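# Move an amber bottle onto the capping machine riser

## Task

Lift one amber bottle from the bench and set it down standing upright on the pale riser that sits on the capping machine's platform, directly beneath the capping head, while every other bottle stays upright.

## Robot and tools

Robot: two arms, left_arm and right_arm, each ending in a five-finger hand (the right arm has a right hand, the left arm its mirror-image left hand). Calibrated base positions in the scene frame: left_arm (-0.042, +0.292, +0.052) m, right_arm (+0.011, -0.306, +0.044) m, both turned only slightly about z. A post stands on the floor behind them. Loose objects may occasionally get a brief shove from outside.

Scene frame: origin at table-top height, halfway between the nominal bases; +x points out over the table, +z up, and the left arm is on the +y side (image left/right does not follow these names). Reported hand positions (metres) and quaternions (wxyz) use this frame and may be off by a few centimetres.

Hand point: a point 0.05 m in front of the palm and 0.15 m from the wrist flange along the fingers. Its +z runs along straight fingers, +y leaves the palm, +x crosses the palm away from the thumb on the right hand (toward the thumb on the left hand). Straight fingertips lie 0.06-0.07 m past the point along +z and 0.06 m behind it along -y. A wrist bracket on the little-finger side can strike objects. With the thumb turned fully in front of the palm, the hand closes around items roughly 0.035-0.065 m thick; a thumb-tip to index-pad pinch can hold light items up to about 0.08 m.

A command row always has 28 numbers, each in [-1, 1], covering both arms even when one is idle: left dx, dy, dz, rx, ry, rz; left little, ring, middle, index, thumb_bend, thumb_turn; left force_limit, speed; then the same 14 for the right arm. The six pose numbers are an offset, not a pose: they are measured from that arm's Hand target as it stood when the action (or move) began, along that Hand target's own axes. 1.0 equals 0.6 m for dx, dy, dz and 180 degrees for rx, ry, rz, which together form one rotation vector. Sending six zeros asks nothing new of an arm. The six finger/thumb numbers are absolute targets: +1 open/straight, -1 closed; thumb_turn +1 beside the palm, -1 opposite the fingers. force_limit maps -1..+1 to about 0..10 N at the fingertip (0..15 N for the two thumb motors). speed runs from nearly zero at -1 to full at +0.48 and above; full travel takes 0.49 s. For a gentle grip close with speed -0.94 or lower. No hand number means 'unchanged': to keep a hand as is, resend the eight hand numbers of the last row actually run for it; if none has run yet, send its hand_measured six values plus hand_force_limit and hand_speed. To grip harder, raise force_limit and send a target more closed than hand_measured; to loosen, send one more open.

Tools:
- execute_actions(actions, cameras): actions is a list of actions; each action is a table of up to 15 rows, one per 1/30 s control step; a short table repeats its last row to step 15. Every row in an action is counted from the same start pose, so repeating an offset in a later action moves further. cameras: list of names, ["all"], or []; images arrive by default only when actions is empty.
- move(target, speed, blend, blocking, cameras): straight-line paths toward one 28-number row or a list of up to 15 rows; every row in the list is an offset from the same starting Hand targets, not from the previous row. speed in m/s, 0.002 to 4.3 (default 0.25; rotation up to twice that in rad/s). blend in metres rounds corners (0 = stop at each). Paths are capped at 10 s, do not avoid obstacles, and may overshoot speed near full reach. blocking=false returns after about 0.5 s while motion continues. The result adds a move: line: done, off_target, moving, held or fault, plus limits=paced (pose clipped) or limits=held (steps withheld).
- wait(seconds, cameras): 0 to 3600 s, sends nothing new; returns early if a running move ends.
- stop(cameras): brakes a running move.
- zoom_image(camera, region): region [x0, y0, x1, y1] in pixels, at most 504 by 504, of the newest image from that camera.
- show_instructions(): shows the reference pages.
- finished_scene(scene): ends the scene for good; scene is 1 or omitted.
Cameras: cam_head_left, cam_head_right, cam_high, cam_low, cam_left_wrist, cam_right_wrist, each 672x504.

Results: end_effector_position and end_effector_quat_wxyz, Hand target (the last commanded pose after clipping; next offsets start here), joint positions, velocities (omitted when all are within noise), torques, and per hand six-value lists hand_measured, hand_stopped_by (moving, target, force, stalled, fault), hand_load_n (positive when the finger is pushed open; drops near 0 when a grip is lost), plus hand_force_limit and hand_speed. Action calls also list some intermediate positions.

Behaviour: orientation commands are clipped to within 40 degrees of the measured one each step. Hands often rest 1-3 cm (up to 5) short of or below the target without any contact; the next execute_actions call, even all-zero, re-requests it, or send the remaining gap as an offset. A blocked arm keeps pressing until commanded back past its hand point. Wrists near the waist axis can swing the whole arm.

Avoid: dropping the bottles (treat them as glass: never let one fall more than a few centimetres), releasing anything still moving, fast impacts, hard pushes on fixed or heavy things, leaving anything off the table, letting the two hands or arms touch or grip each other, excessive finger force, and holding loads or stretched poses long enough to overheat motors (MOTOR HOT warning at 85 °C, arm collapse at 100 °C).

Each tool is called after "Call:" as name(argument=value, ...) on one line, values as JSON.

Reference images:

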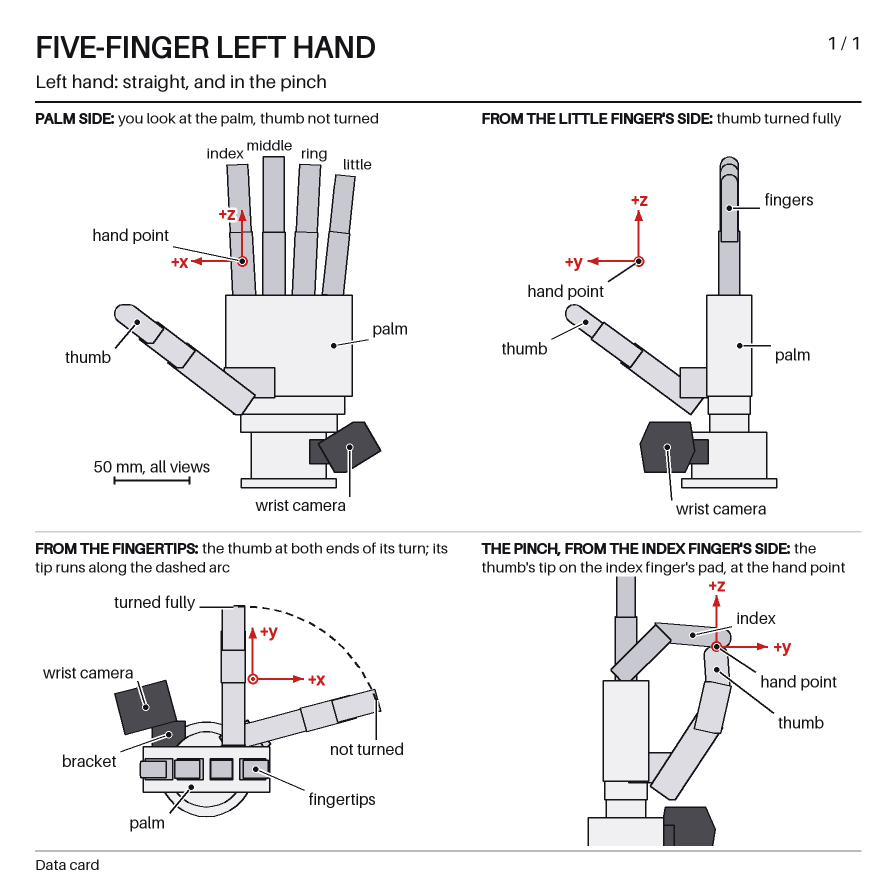

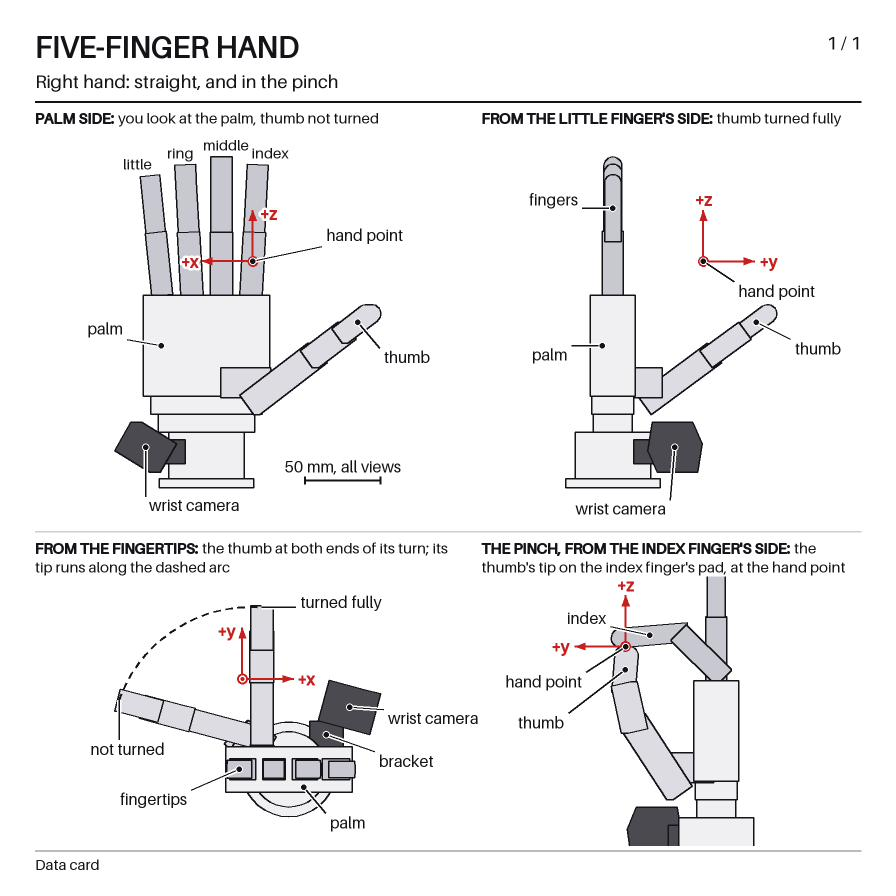

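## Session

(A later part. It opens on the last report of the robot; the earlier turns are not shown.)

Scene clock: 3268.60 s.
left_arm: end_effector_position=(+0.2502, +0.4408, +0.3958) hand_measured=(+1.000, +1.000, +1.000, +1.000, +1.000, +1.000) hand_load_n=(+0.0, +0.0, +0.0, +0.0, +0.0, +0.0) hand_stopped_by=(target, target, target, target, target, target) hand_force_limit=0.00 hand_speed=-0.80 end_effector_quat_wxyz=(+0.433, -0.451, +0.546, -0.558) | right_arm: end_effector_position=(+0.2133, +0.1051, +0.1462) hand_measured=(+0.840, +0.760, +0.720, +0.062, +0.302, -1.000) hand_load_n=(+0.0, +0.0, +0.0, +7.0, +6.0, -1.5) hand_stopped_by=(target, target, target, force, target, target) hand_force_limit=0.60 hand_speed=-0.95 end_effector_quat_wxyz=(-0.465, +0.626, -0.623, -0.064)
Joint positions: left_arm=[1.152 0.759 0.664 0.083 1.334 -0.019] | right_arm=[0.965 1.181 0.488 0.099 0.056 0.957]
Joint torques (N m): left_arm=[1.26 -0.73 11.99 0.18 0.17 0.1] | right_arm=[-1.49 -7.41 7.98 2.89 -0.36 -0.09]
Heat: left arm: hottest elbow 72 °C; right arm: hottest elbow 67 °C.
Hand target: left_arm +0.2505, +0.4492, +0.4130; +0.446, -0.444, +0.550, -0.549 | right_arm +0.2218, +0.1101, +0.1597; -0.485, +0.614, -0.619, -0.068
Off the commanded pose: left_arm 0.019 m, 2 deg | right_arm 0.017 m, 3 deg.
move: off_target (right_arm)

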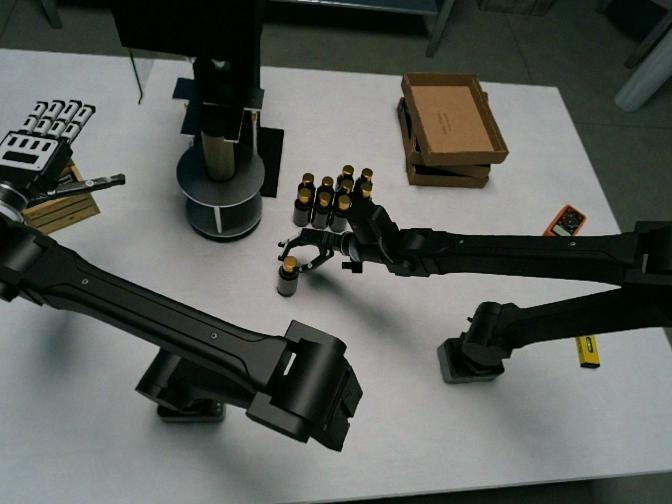

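Call:
move(target=[0,0,0,0,0,0,1,1,1,1,1,1,0,-0.8,0.0164,0.0121,0.0130,0,0,0,0.84,0.76,0.72,-0.2,0.30,-1,0.6,-0.95], speed=0.02, cameras=["cam_head_left", "cam_right_wrist"])

Call:
zoom_image(camera="cam_head_left", region=[260, 240, 320, 300])

Scene clock: 3275.97 s.
left_arm: end_effector_position=(+0.2502, +0.4408, +0.3958) hand_measured=(+1.000, +1.000, +1.000, +1.000, +1.000, +1.000) hand_load_n=(+0.0, +0.0, +0.0, +0.0, +0.0, -0.5) hand_stopped_by=(target, target, target, target, target, target) hand_force_limit=0.00 hand_speed=-0.80 end_effector_quat_wxyz=(+0.433, -0.451, +0.546, -0.558) | right_arm: end_effector_position=(+0.2142, +0.1064, +0.1349) hand_measured=(+0.840, +0.760, +0.720, +0.062, +0.302, -1.000) hand_load_n=(+0.0, +0.0, +0.0, +6.5, +6.0, -1.5) hand_stopped_by=(target, target, target, force, target, target) hand_force_limit=0.60 hand_speed=-0.95 end_effector_quat_wxyz=(-0.468, +0.625, -0.622, -0.065)
Joint positions: left_arm=[1.152 0.759 0.664 0.083 1.334 -0.019] | right_arm=[0.965 1.219 0.472 0.16 0.055 0.957]
Joint torques (N m): left_arm=[1.2 -0.73 11.99 0.2 0.17 0.1] | right_arm=[-1.44 -6.95 7.62 2.84 -0.22 -0.06]
Heat: left arm: hottest elbow 72 °C; right arm: hottest elbow 64 °C.
Hand target: left_arm +0.2505, +0.4492, +0.4130; +0.446, -0.444, +0.550, -0.549 | right_arm +0.2220, +0.1102, +0.1451; -0.485, +0.614, -0.619, -0.068
Off the commanded pose: left_arm 0.019 m, 2 deg | right_arm 0.013 m, 2 deg.
move: off_target (right_arm)
cam_right_wrist: T_world_to_cam=[[-0.7511, -0.02639, -0.65966, 0.2498], [-0.64121, 0.267, 0.71941, 0.01002], [0.15714, 0.96334, -0.21746, 0.01192]] pos_world=[0.19218, -0.00757, 0.16017]

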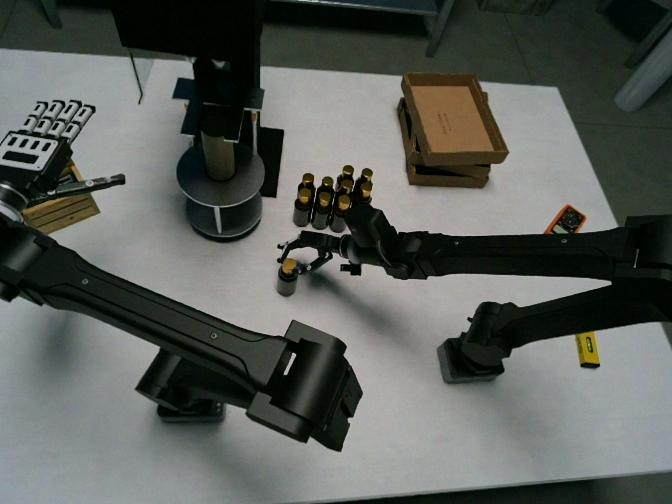

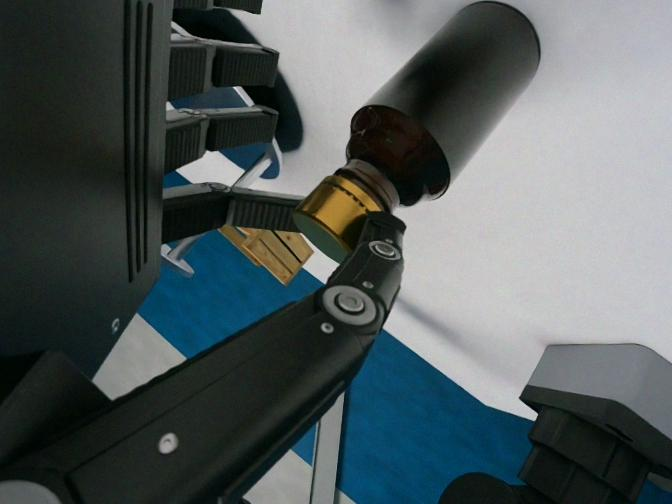

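Scaled by 8.400 from the camera's image (finer frame: 960x720).

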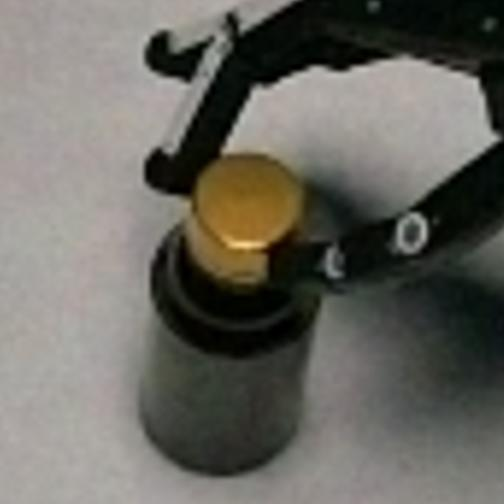

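Call:
move(target=[0,0,0,0,0,0,1,1,1,1,1,1,0,-0.8,0.0068,0.0050,0.0054,0,0,0,0.84,0.76,0.72,-0.2,0.30,-1,0.6,-0.95], speed=0.02, cameras=[])

Scene clock: 3281.53 s.
left_arm: end_effector_position=(+0.2502, +0.4408, +0.3958) hand_measured=(+1.000, +1.000, +1.000, +1.000, +1.000, +1.000) hand_load_n=(+0.0, +0.0, +0.0, +0.0, +0.0, +0.0) hand_stopped_by=(target, target, target, target, target, target) hand_force_limit=0.00 hand_speed=-0.80 end_effector_quat_wxyz=(+0.433, -0.451, +0.546, -0.558) | right_arm: end_effector_position=(+0.2151, +0.1088, +0.1340) hand_measured=(+0.840, +0.760, +0.720, +0.062, +0.302, -1.000) hand_load_n=(+0.5, +0.0, +0.0, +6.5, +6.0, -0.5) hand_stopped_by=(target, target, target, force, target, target) hand_force_limit=0.60 hand_speed=-0.95 end_effector_quat_wxyz=(-0.474, +0.623, -0.619, -0.067)
Joint positions: left_arm=[1.152 0.759 0.664 0.083 1.334 -0.019] | right_arm=[0.965 1.233 0.468 0.191 0.052 0.957]
Joint torques (N m): left_arm=[1.26 -0.73 11.99 0.18 0.17 0.1] | right_arm=[-1.55 -6.3 6.98 2.48 -0.13 -0.1]
Heat: left arm: hottest elbow 72 °C; right arm: hottest elbow 62 °C.
Hand target: left_arm +0.2505, +0.4492, +0.4130; +0.446, -0.444, +0.550, -0.549 | right_arm +0.2221, +0.1103, +0.1389; -0.485, +0.614, -0.619, -0.068
Off the commanded pose: left_arm 0.019 m, 2 deg | right_arm 0.009 m, 2 deg.
move: done

Call:
move(target=[[0,0,0,0,0,0,1,1,1,1,1,1,0,-0.8,0,0,0,0,0,0,0.84,0.76,0.72,0.12,0.30,-1,0.6,-0.95],[0,0,0,0,0,0,1,1,1,1,1,1,0,-0.8,0,0,0,0,0,0,0.84,0.76,0.72,0.25,0.42,-1,0.6,-0.9]], speed=0.02, cameras=["cam_head_left", "cam_right_wrist"])

Call:
zoom_image(camera="cam_head_left", region=[260, 240, 320, 300])

Scene clock: 3294.53 s.
left_arm: end_effector_position=(+0.2502, +0.4408, +0.3958) hand_measured=(+1.000, +1.000, +1.000, +1.000, +1.000, +1.000) hand_load_n=(+0.0, +0.0, +0.0, +0.0, +0.0, -0.5) hand_stopped_by=(target, target, target, target, target, target) hand_force_limit=0.00 hand_speed=-0.80 end_effector_quat_wxyz=(+0.433, -0.451, +0.546, -0.558) | right_arm: end_effector_position=(+0.2158, +0.1099, +0.1358) hand_measured=(+0.840, +0.760, +0.720, +0.250, +0.420, -1.000) hand_load_n=(+0.0, +0.0, +0.5, +0.0, +0.5, -0.5) hand_stopped_by=(target, target, target, target, target, target) hand_force_limit=0.60 hand_speed=-0.90 end_effector_quat_wxyz=(-0.477, +0.621, -0.618, -0.068)
Joint positions: left_arm=[1.152 0.759 0.664 0.083 1.334 -0.019] | right_arm=[0.965 1.233 0.468 0.199 0.052 0.957]
Joint torques (N m): left_arm=[1.2 -0.67 11.99 0.2 0.17 0.1] | right_arm=[-2.84 -5.71 7.08 2.3 -0.16 -0.11]
Heat: left arm: hottest elbow 72 °C; right arm: hottest elbow 57 °C.
Hand target: left_arm +0.2505, +0.4492, +0.4130; +0.446, -0.444, +0.550, -0.549 | right_arm +0.2221, +0.1103, +0.1389; -0.485, +0.614, -0.619, -0.068
Off the commanded pose: left_arm 0.019 m, 2 deg | right_arm 0.007 m, 1 deg.
move: done
cam_right_wrist: T_world_to_cam=[[-0.74394, -0.0154, -0.66807, 0.2501], [-0.64956, 0.25139, 0.71754, 0.01316], [0.1569, 0.96776, -0.19702, 0.00532]] pos_world=[0.19377, -0.0046, 0.15869]

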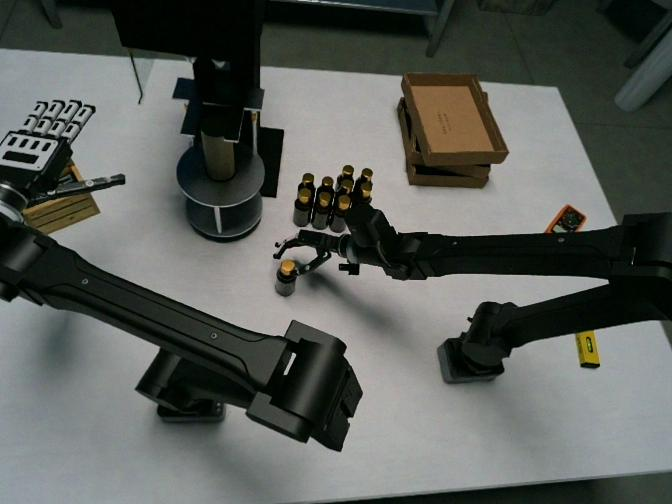

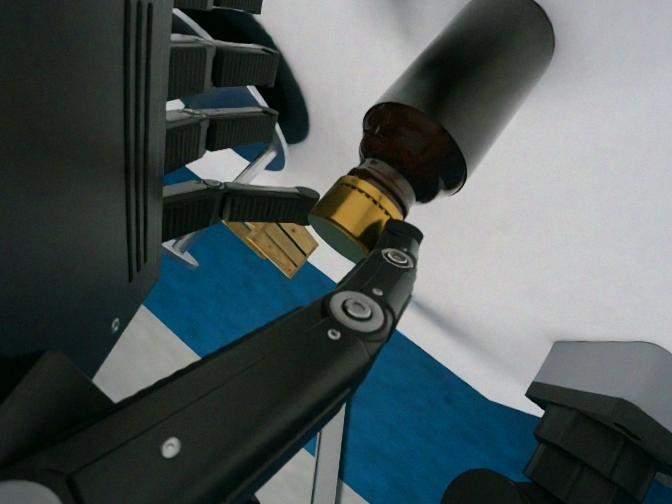

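Scaled by 8.400 from the camera's image (finer frame: 960x720).

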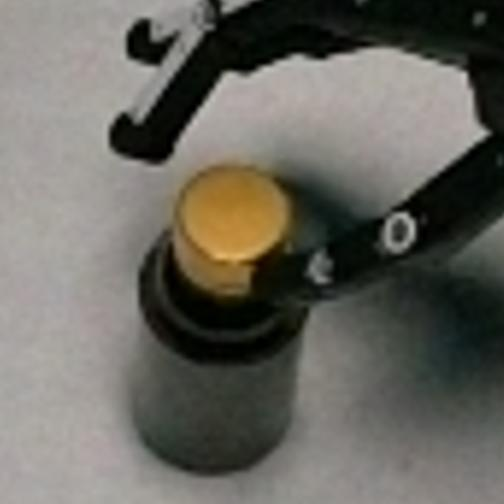

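Call:
move(target=[[0,0,0,0,0,0,1,1,1,1,1,1,0,-0.8,0,0,0,0,0,0,0.84,0.76,0.72,0.35,0.52,-1,0.6,-0.9],[0,0,0,0,0,0,1,1,1,1,1,1,0,-0.8,-0.0377,-0.0223,-0.0007,0,0,0,0.84,0.76,0.72,0.35,0.52,-1,0.6,-0.9],[0,0,0,0,0,0,1,1,1,1,1,1,0,-0.8,-0.1355,-0.0947,-0.0812,0,0,0,0.84,0.76,0.72,0.35,0.52,-1,0.6,-0.9]], speed=0.06, cameras=["cam_right_wrist"])

Scene clock: 3316.77 s.
left_arm: end_effector_position=(+0.2502, +0.4408, +0.3958) hand_measured=(+1.000, +1.000, +1.000, +1.000, +1.000, +1.000) hand_load_n=(+0.0, +0.0, -0.5, +0.0, +0.0, +0.0) hand_stopped_by=(target, target, target, target, target, target) hand_force_limit=0.00 hand_speed=-0.80 end_effector_quat_wxyz=(+0.433, -0.451, +0.546, -0.558) | right_arm: end_effector_position=(+0.2168, +0.1101, +0.2226) hand_measured=(+0.840, +0.760, +0.720, +0.350, +0.520, -1.000) hand_load_n=(+0.0, +0.0, +0.0, +0.0, +0.0, +0.0) hand_stopped_by=(target, target, target, target, target, target) hand_force_limit=0.60 hand_speed=-0.90 end_effector_quat_wxyz=(-0.468, +0.625, -0.622, -0.064)
Joint positions: left_arm=[1.152 0.759 0.664 0.083 1.334 -0.019] | right_arm=[0.965 1.045 0.628 -0.171 0.056 0.957]
Joint torques (N m): left_arm=[1.2 -0.73 11.99 0.2 0.17 0.1] | right_arm=[-0.26 -5.83 12.15 1.2 -0.11 -0.08]
Heat: left arm: hottest elbow 72 °C; right arm: hottest elbow 53 °C.
Hand target: left_arm +0.2505, +0.4492, +0.4130; +0.446, -0.444, +0.550, -0.549 | right_arm +0.2255, +0.1202, +0.2490; -0.485, +0.614, -0.619, -0.068
Off the commanded pose: left_arm 0.019 m, 2 deg | right_arm 0.030 m, 2 deg.
move: off_target (right_arm)
cam_right_wrist: T_world_to_cam=[[-0.75092, -0.02606, -0.65988, 0.30965], [-0.64126, 0.26759, 0.71916, -0.05236], [0.15783, 0.96318, -0.21765, 0.02704]] pos_world=[0.19468, -0.00397, 0.24787]

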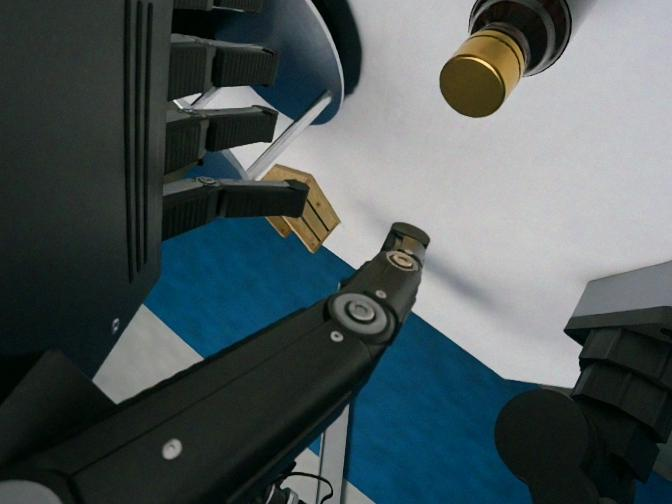

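Call:
move(target=[0,0,0,0,0,0,1,1,1,1,1,1,0,-0.8,0.0682,0.0345,0.0172,-0.0557,-0.0451,0.1137,-0.7,-0.6,0.72,0.2,0.4,-1,0.1,-0.5], speed=0.1, cameras=["cam_right_wrist", "cam_head_left", "cam_high"])

Call:
zoom_image(camera="cam_head_left", region=[240, 180, 360, 300])

Scene clock: 3338.03 s.
left_arm: end_effector_position=(+0.2502, +0.4408, +0.3958) hand_measured=(+1.000, +1.000, +1.000, +1.000, +1.000, +1.000) hand_load_n=(+0.0, +0.0, -0.5, +0.0, +0.0, +0.0) hand_stopped_by=(target, target, target, target, target, target) hand_force_limit=0.00 hand_speed=-0.80 end_effector_quat_wxyz=(+0.433, -0.451, +0.546, -0.558) | right_arm: end_effector_position=(+0.2184, +0.1055, +0.2071) hand_measured=(-0.700, -0.600, +0.720, +0.200, +0.400, -1.000) hand_load_n=(+0.0, +0.0, +0.0, +0.0, +0.0, +0.0) hand_stopped_by=(target, target, target, target, target, target) hand_force_limit=0.10 hand_speed=-0.50 end_effector_quat_wxyz=(+0.452, -0.537, +0.668, +0.247)
Joint positions: left_arm=[1.152 0.759 0.664 0.083 1.334 -0.019] | right_arm=[0.813 1.14 0.497 0.13 -0.297 1.23]
Joint torques (N m): left_arm=[1.26 -0.73 11.99 0.18 0.17 0.1] | right_arm=[-1.67 -5.36 7.12 2.21 -0.36 0.01]
Heat: left arm: hottest elbow 72 °C; right arm: hottest elbow 53 °C.
Hand target: left_arm +0.2505, +0.4492, +0.4130; +0.446, -0.444, +0.550, -0.549 | right_arm +0.2229, +0.1037, +0.2050; +0.452, -0.528, +0.674, +0.249
Off the commanded pose: left_arm 0.019 m, 2 deg | right_arm 0.005 m, 1 deg.
move: done
cam_right_wrist: T_world_to_cam=[[-0.91349, 0.12018, -0.3887, 0.2645], [-0.38834, 0.02742, 0.92111, -0.11067], [0.12136, 0.99237, 0.02162, -0.01686]] pos_world=[0.20069, -0.01203, 0.20511]
Images, in order (width x height): cam_head_left 672x504, cam_high 672x504, cam_right_wrist 672x504.

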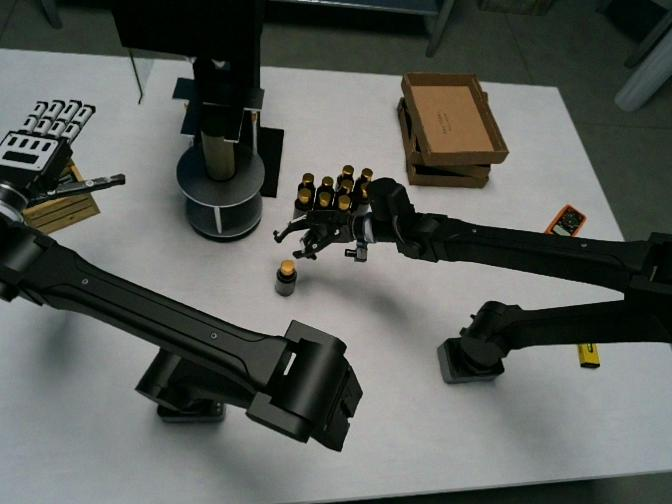

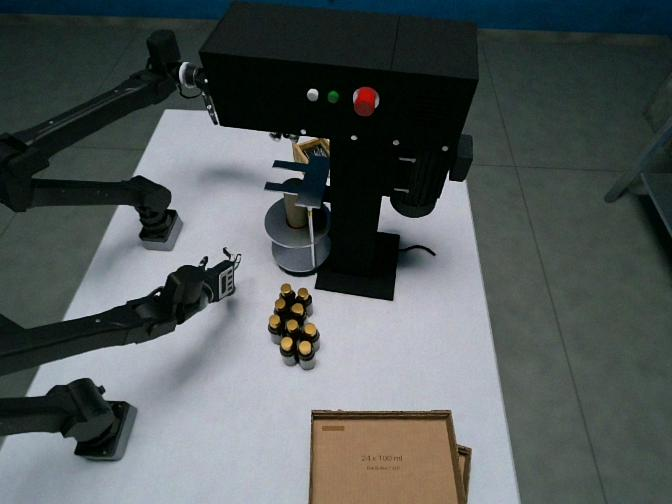

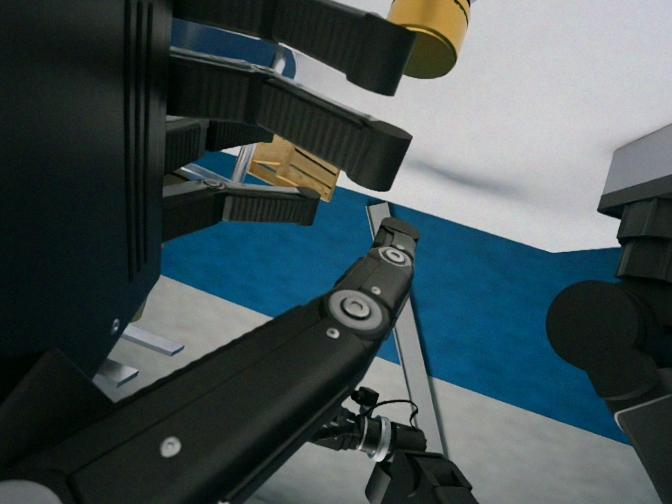

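Scaled by 4.200 from the camera's image (finer frame: 960x720).

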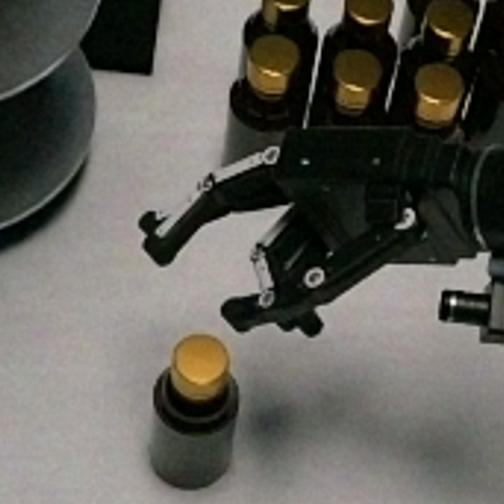

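Call:
move(target=[0,0,0,0,0,0,1,1,1,1,1,1,0,-0.8,0.0585,0.0125,0.0298,0,0,0,-0.7,-0.6,0.72,0.2,0.4,-1,0.1,-0.5], speed=0.08, cameras=["cam_right_wrist", "cam_head_left"])

Call:
zoom_image(camera="cam_right_wrist", region=[320, 60, 480, 220])

Call:
zoom_image(camera="cam_head_left", region=[240, 200, 340, 300])

Scene clock: 3365.03 s.
left_arm: end_effector_position=(+0.2502, +0.4408, +0.3958) hand_measured=(+1.000, +1.000, +1.000, +1.000, +1.000, +1.000) hand_load_n=(+0.0, +0.0, +0.0, +0.0, +0.0, -0.5) hand_stopped_by=(target, target, target, target, target, target) hand_force_limit=0.00 hand_speed=-0.80 end_effector_quat_wxyz=(+0.433, -0.451, +0.546, -0.558) | right_arm: end_effector_position=(+0.2179, +0.1048, +0.1657) hand_measured=(-0.700, -0.600, +0.720, +0.200, +0.400, -1.000) hand_load_n=(+0.0, +0.0, +0.0, +0.0, +0.0, +0.0) hand_stopped_by=(target, target, target, target, target, target) hand_force_limit=0.10 hand_speed=-0.50 end_effector_quat_wxyz=(+0.451, -0.536, +0.669, +0.247)
Joint positions: left_arm=[1.152 0.759 0.664 0.083 1.334 -0.019] | right_arm=[0.813 1.256 0.437 0.303 -0.297 1.233]
Joint torques (N m): left_arm=[1.26 -0.67 11.99 0.2 0.17 0.1] | right_arm=[-1.03 -6.3 6.23 2.25 -0.2 -0.08]
Heat: left arm: hottest elbow 72 °C; right arm: hottest elbow 48 °C.
Hand target: left_arm +0.2505, +0.4492, +0.4130; +0.446, -0.444, +0.550, -0.549 | right_arm +0.2210, +0.1036, +0.1651; +0.453, -0.528, +0.674, +0.249
Off the commanded pose: left_arm 0.019 m, 2 deg | right_arm 0.003 m, 1 deg.
move: done
cam_right_wrist: T_world_to_cam=[[-0.91458, 0.12137, -0.38577, 0.24759], [-0.38526, 0.02859, 0.92236, -0.07382], [0.12297, 0.9922, 0.02061, -0.01533]] pos_world=[0.19988, -0.01273, 0.16391]
Images, in order (width x height): cam_head_left 672x504, cam_right_wrist 672x504.

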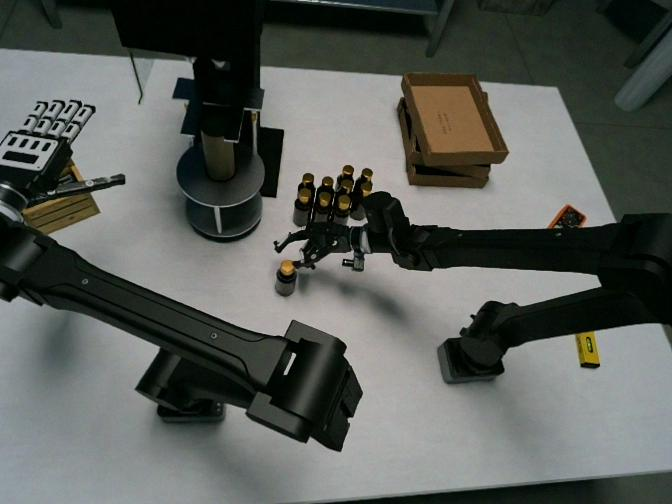

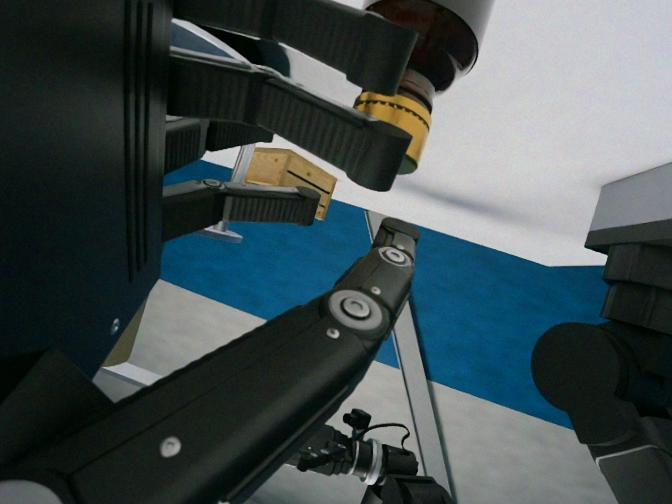

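Scaled by 3.150 from the camera's image (finer frame: 960x720).

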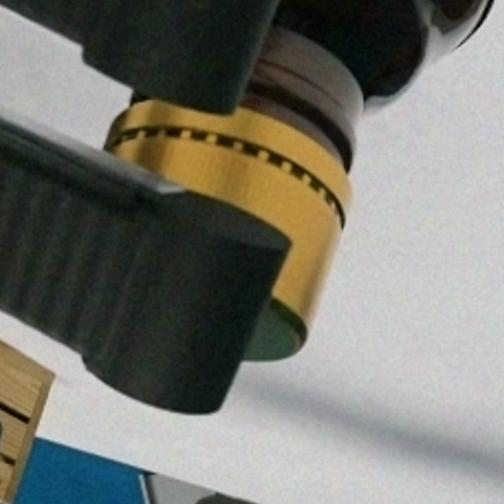

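Scaled by 5.040 from the camera's image (finer frame: 960x720).

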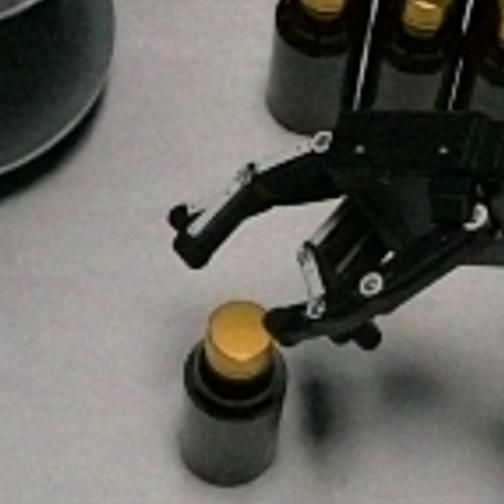

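Call:
move(target=[0,0,0,0,0,0,1,1,1,1,1,1,0,-0.8,0,0,0,0,0,0,-1,-1,0.72,0.2,0.4,-1,0.1,-0.6], cameras=["cam_right_wrist"])

Call:
zoom_image(camera="cam_right_wrist", region=[320, 60, 480, 220])

Scene clock: 3376.70 s.
left_arm: end_effector_position=(+0.2502, +0.4408, +0.3958) hand_measured=(+1.000, +1.000, +1.000, +1.000, +1.000, +1.000) hand_load_n=(+0.0, +0.0, +0.0, +0.0, +0.0, -0.5) hand_stopped_by=(target, target, target, target, target, target) hand_force_limit=0.00 hand_speed=-0.80 end_effector_quat_wxyz=(+0.433, -0.451, +0.546, -0.558) | right_arm: end_effector_position=(+0.2179, +0.1048, +0.1658) hand_measured=(-1.000, -1.000, +0.720, +0.200, +0.400, -1.000) hand_load_n=(+0.0, +0.0, +0.0, +0.0, +0.0, +0.0) hand_stopped_by=(target, target, target, target, target, target) hand_force_limit=0.10 hand_speed=-0.60 end_effector_quat_wxyz=(+0.451, -0.536, +0.669, +0.247)
Joint positions: left_arm=[1.152 0.759 0.664 0.083 1.334 -0.019] | right_arm=[0.813 1.256 0.437 0.303 -0.297 1.233]
Joint torques (N m): left_arm=[1.26 -0.73 11.99 0.2 0.17 0.1] | right_arm=[-0.62 -6.53 6.22 2.18 -0.2 0.04]
Heat: left arm: hottest elbow 72 °C; right arm: hottest elbow 47 °C.
Hand target: left_arm +0.2505, +0.4492, +0.4130; +0.446, -0.444, +0.550, -0.549 | right_arm +0.2210, +0.1036, +0.1651; +0.453, -0.528, +0.674, +0.249
Off the commanded pose: left_arm 0.019 m, 2 deg | right_arm 0.003 m, 1 deg.
move: done
cam_right_wrist: T_world_to_cam=[[-0.91467, 0.12156, -0.38548, 0.24756], [-0.38497, 0.02863, 0.92248, -0.0739], [0.12317, 0.99217, 0.02061, -0.01537]] pos_world=[0.19988, -0.01273, 0.16391]

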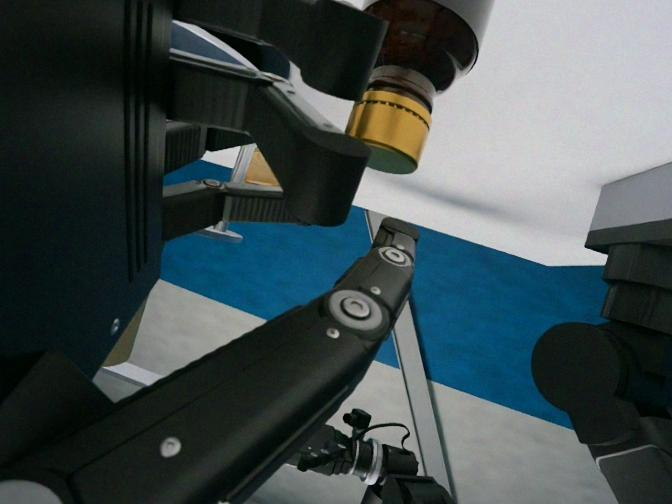

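Scaled by 3.150 from the camera's image (finer frame: 960x720).

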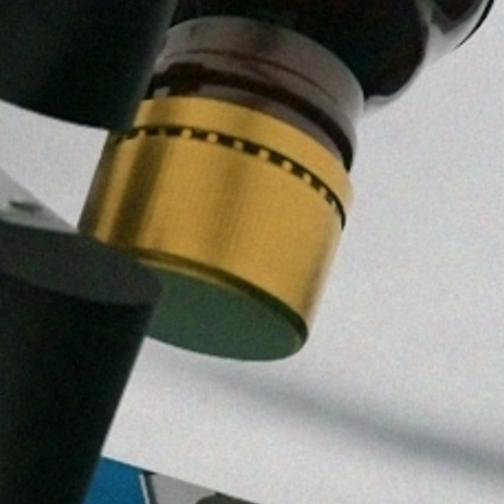

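Call:
move(target=[0,0,0,0,0,0,1,1,1,1,1,1,0,-0.8,0.0422,0.0063,0.0228,0,0,0,-1,-1,0.72,0.2,0.4,-1,0.1,-0.6], speed=0.06, cameras=["cam_right_wrist", "cam_head_left"])

Call:
zoom_image(camera="cam_right_wrist", region=[290, 110, 450, 270])

Call:
zoom_image(camera="cam_head_left", region=[250, 220, 330, 300])

Scene clock: 3402.70 s.
left_arm: end_effector_position=(+0.2502, +0.4408, +0.3958) hand_measured=(+1.000, +1.000, +1.000, +1.000, +1.000, +1.000) hand_load_n=(+0.0, +0.5, -0.5, +0.0, +0.0, +0.0) hand_stopped_by=(target, target, target, target, target, target) hand_force_limit=0.00 hand_speed=-0.80 end_effector_quat_wxyz=(+0.433, -0.451, +0.546, -0.558) | right_arm: end_effector_position=(+0.2185, +0.1055, +0.1372) hand_measured=(-1.000, -1.000, +0.720, +0.200, +0.400, -1.000) hand_load_n=(+0.0, +0.0, +0.0, +0.0, +0.0, +0.0) hand_stopped_by=(target, target, target, target, target, target) hand_force_limit=0.10 hand_speed=-0.60 end_effector_quat_wxyz=(+0.451, -0.536, +0.669, +0.247)
Joint positions: left_arm=[1.152 0.759 0.664 0.083 1.334 -0.019] | right_arm=[0.813 1.361 0.409 0.439 -0.297 1.233]
Joint torques (N m): left_arm=[1.26 -0.67 11.97 0.2 0.17 0.1] | right_arm=[-1.08 -7.53 5.46 2.09 -0.2 0.01]
Heat: left arm: hottest elbow 73 °C; right arm: hottest elbow 45 °C.
Hand target: left_arm +0.2505, +0.4492, +0.4130; +0.446, -0.444, +0.550, -0.549 | right_arm +0.2214, +0.1037, +0.1361; +0.453, -0.528, +0.674, +0.249
Off the commanded pose: left_arm 0.019 m, 2 deg | right_arm 0.004 m, 1 deg.
move: done
cam_right_wrist: T_world_to_cam=[[-0.9143, 0.12203, -0.38621, 0.23699], [-0.38585, 0.02753, 0.92215, -0.047], [0.12317, 0.99214, 0.02191, -0.01572]] pos_world=[0.20048, -0.01203, 0.13521]
Images, in order (width x height): cam_head_left 672x504, cam_right_wrist 672x504.

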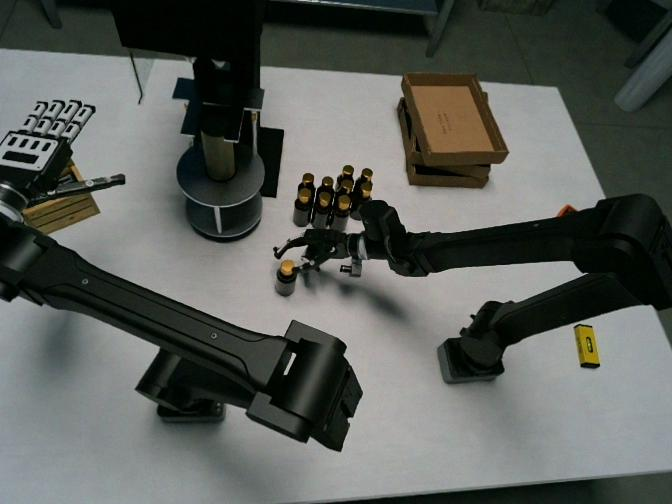

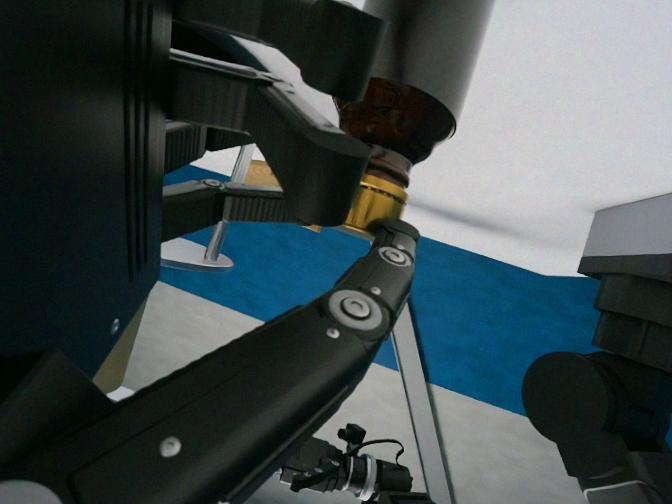

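Scaled by 3.150 from the camera's image (finer frame: 960x720).

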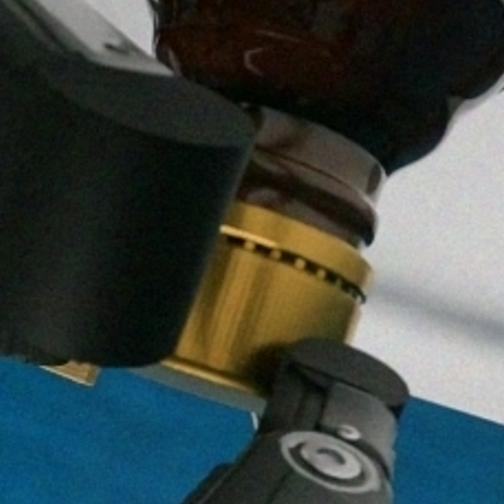

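Scaled by 6.300 from the camera's image (finer frame: 960x720).

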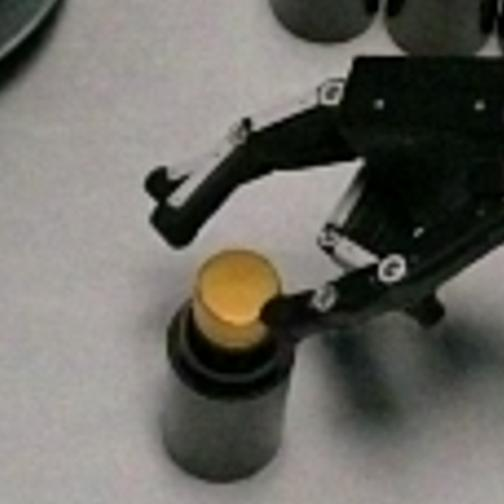

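Call:
move(target=[[0,0,0,0,0,0,1,1,1,1,1,1,0,-0.8,0,0,0,0,0,0,-1,-1,0.72,0.22,0.5,-1,0.1,-0.8],[0,0,0,0,0,0,1,1,1,1,1,1,0,-0.8,0.0188,0.0203,0.0070,0,0,0,-1,-1,0.72,0.22,0.5,-1,0.1,-0.8]], speed=0.05, cameras=["cam_right_wrist", "cam_head_left"])

Call:
zoom_image(camera="cam_right_wrist", region=[260, 130, 420, 290])

Call:
zoom_image(camera="cam_head_left", region=[250, 220, 330, 300])

Scene clock: 3442.00 s.
left_arm: end_effector_position=(+0.2502, +0.4408, +0.3958) hand_measured=(+1.000, +1.000, +1.000, +1.000, +1.000, +1.000) hand_load_n=(+0.0, +0.0, +0.0, +0.0, +0.0, +0.0) hand_stopped_by=(target, target, target, target, target, target) hand_force_limit=0.00 hand_speed=-0.80 end_effector_quat_wxyz=(+0.433, -0.451, +0.546, -0.558) | right_arm: end_effector_position=(+0.2149, +0.1038, +0.1237) hand_measured=(-1.000, -1.000, +0.720, +0.220, +0.500, -1.000) hand_load_n=(+0.0, +0.0, +0.0, -0.5, +0.0, +0.0) hand_stopped_by=(target, target, target, target, target, target) hand_force_limit=0.10 hand_speed=-0.80 end_effector_quat_wxyz=(+0.453, -0.531, +0.673, +0.244)
Joint positions: left_arm=[1.152 0.759 0.664 0.083 1.334 -0.019] | right_arm=[0.826 1.402 0.382 0.51 -0.271 1.247]
Joint torques (N m): left_arm=[1.26 -0.73 11.99 0.2 0.17 0.1] | right_arm=[0.15 -6.53 5.15 2.41 -0.18 0.04]
Heat: left arm: hottest elbow 73 °C; right arm: hottest elbow 42 °C.
Hand target: left_arm +0.2505, +0.4492, +0.4130; +0.446, -0.444, +0.550, -0.549 | right_arm +0.2109, +0.1054, +0.1225; +0.453, -0.528, +0.674, +0.249
Off the commanded pose: left_arm 0.019 m, 2 deg | right_arm 0.004 m, 1 deg.
move: done
cam_right_wrist: T_world_to_cam=[[-0.9121, 0.13623, -0.38666, 0.22686], [-0.38587, 0.03328, 0.92195, -0.03647], [0.13846, 0.99012, 0.02221, -0.01642]] pos_world=[0.19512, -0.01343, 0.12171]
Images, in order (width x height): cam_head_left 672x504, cam_right_wrist 672x504.

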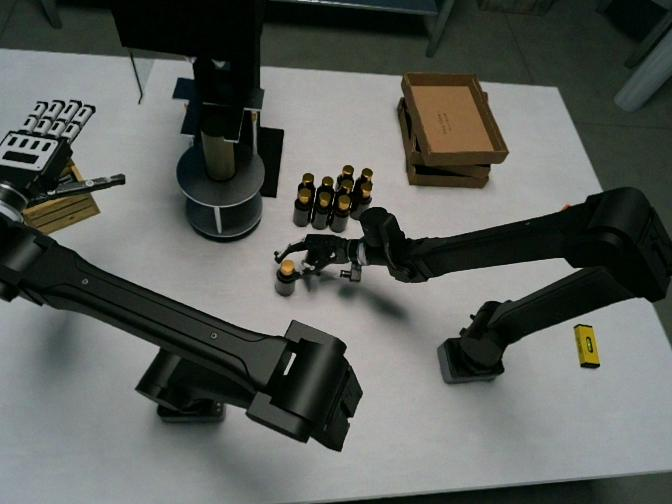

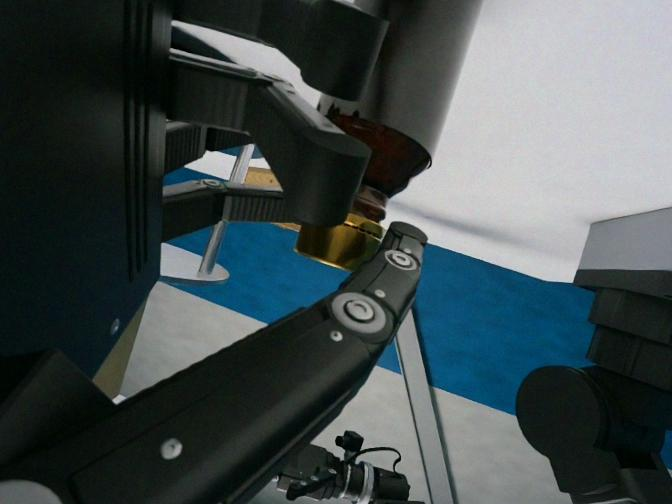

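Scaled by 3.150 from the camera's image (finer frame: 960x720).

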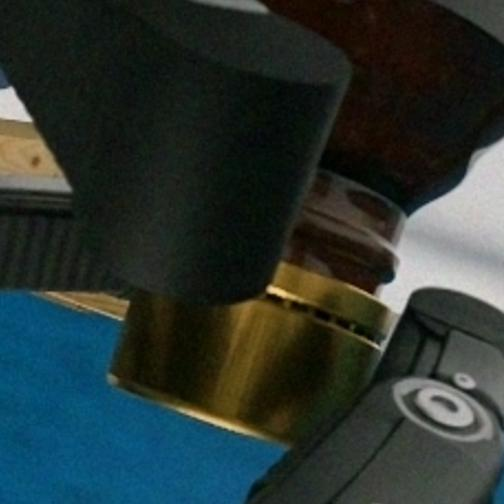

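Scaled by 6.300 from the camera's image (finer frame: 960x720).

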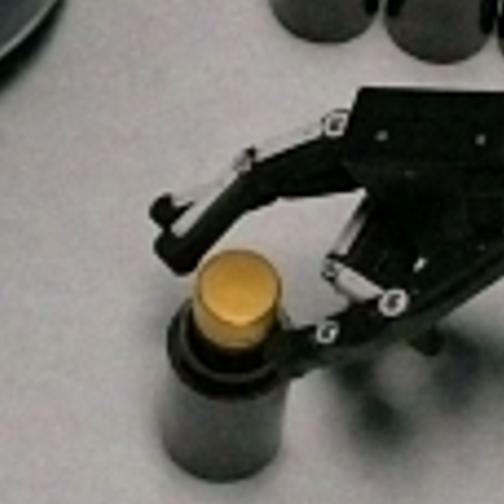

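Call:
move(target=[[0,0,0,0,0,0,1,1,1,1,1,1,0,-0.8,0,0,0,0,0,0,-1,-1,0.72,0.22,0.36,-1,-0.85,-0.94]])

Call:
move(target=[[0,0,0,0,0,0,1,1,1,1,1,1,0,-0.8,0,0,0,0,0,0,-1,-1,0.72,0.22,0.31,-1,-0.85,-0.95]], cameras=["cam_right_wrist", "cam_head_left"])

Call:
zoom_image(camera="cam_right_wrist", region=[260, 130, 420, 290])

Scene clock: 3473.93 s.
left_arm: end_effector_position=(+0.2502, +0.4408, +0.3958) hand_measured=(+1.000, +1.000, +1.000, +1.000, +1.000, +1.000) hand_load_n=(+0.0, +0.0, +0.0, +0.0, +0.0, +0.0) hand_stopped_by=(target, target, target, target, target, target) hand_force_limit=0.00 hand_speed=-0.80 end_effector_quat_wxyz=(+0.433, -0.451, +0.546, -0.558) | right_arm: end_effector_position=(+0.2150, +0.1038, +0.1237) hand_measured=(-1.000, -1.000, +0.720, +0.220, +0.360, -1.000) hand_load_n=(+0.0, +0.0, +0.0, +0.0, +0.0, -0.5) hand_stopped_by=(target, target, target, target, target, target) hand_force_limit=-0.85 hand_speed=-0.94 end_effector_quat_wxyz=(+0.453, -0.531, +0.673, +0.244)
Joint positions: left_arm=[1.152 0.759 0.664 0.083 1.334 -0.019] | right_arm=[0.826 1.402 0.382 0.51 -0.271 1.248]
Joint torques (N m): left_arm=[1.26 -0.79 11.99 0.2 0.17 0.1] | right_arm=[0.44 -6.12 5.23 2.21 -0.21 0.02]
Heat: left arm: hottest elbow 73 °C; right arm: hottest elbow 41 °C.
Hand target: left_arm +0.2505, +0.4492, +0.4130; +0.446, -0.444, +0.550, -0.549 | right_arm +0.2110, +0.1054, +0.1225; +0.453, -0.528, +0.674, +0.249
Off the commanded pose: left_arm 0.019 m, 2 deg | right_arm 0.005 m, 1 deg.
move: done

Scene clock: 3474.83 s.
left_arm: end_effector_position=(+0.2502, +0.4408, +0.3958) hand_measured=(+1.000, +1.000, +1.000, +1.000, +1.000, +1.000) hand_load_n=(+0.0, -0.5, +0.0, +0.0, +0.0, +0.0) hand_stopped_by=(target, target, target, target, target, target) hand_force_limit=0.00 hand_speed=-0.80 end_effector_quat_wxyz=(+0.433, -0.451, +0.546, -0.558) | right_arm: end_effector_position=(+0.2145, +0.1040, +0.1237) hand_measured=(-1.000, -1.000, +0.720, +0.220, +0.310, -1.000) hand_load_n=(+0.5, +0.5, +0.0, +0.0, +0.5, +0.0) hand_stopped_by=(target, target, target, target, target, target) hand_force_limit=-0.85 hand_speed=-0.95 end_effector_quat_wxyz=(+0.453, -0.531, +0.673, +0.244)
Joint positions: left_arm=[1.152 0.759 0.664 0.083 1.334 -0.019] | right_arm=[0.827 1.402 0.382 0.51 -0.271 1.248]
Joint torques (N m): left_arm=[1.26 -0.62 11.97 0.18 0.17 0.1] | right_arm=[0.09 -7.06 4.92 2.1 -0.18 0.01]
Heat: left arm: hottest elbow 73 °C; right arm: hottest elbow 41 °C.
Hand target: left_arm +0.2505, +0.4492, +0.4130; +0.446, -0.444, +0.550, -0.549 | right_arm +0.2110, +0.1054, +0.1225; +0.453, -0.528, +0.674, +0.249
Off the commanded pose: left_arm 0.019 m, 2 deg | right_arm 0.004 m, 1 deg.
move: done
cam_right_wrist: T_world_to_cam=[[-0.91229, 0.13559, -0.38645, 0.22656], [-0.38568, 0.03297, 0.92204, -0.03665], [0.13776, 0.99022, 0.02221, -0.01644]] pos_world=[0.19482, -0.01323, 0.12171]
Images, in order (width x height): cam_head_left 672x504, cam_right_wrist 672x504.

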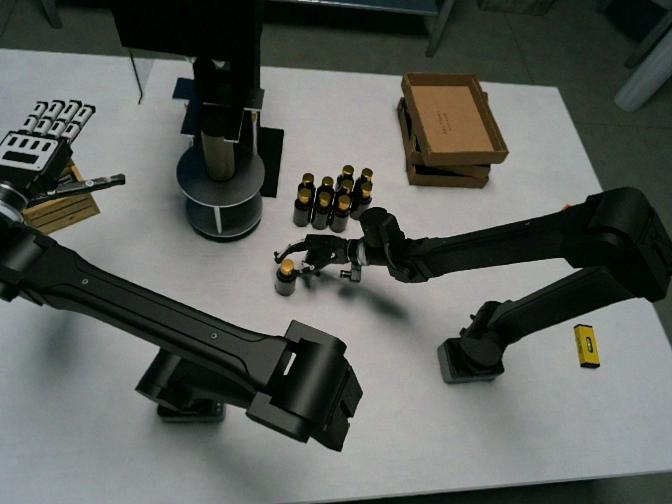

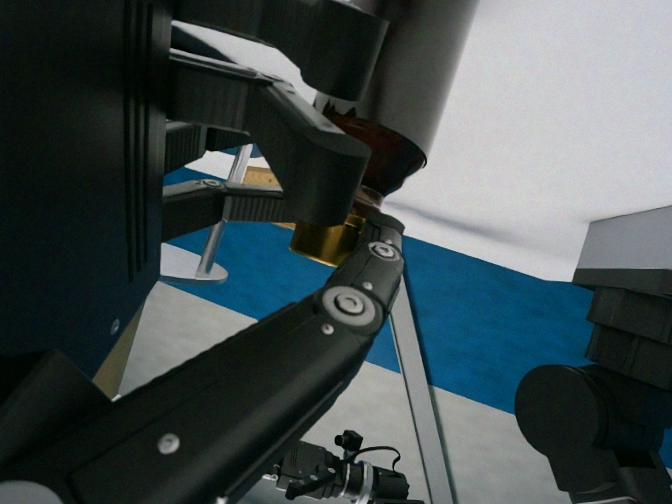

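Scaled by 3.150 from the camera's image (finer frame: 960x720).

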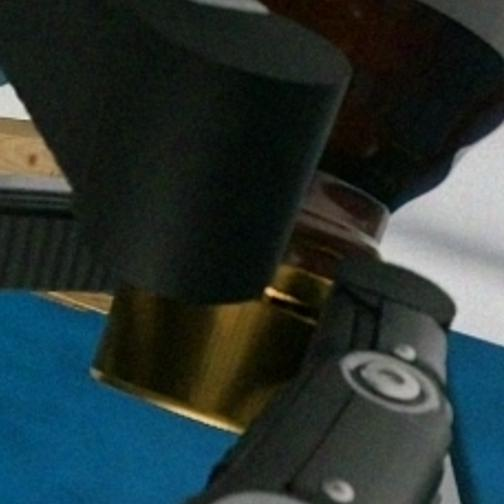

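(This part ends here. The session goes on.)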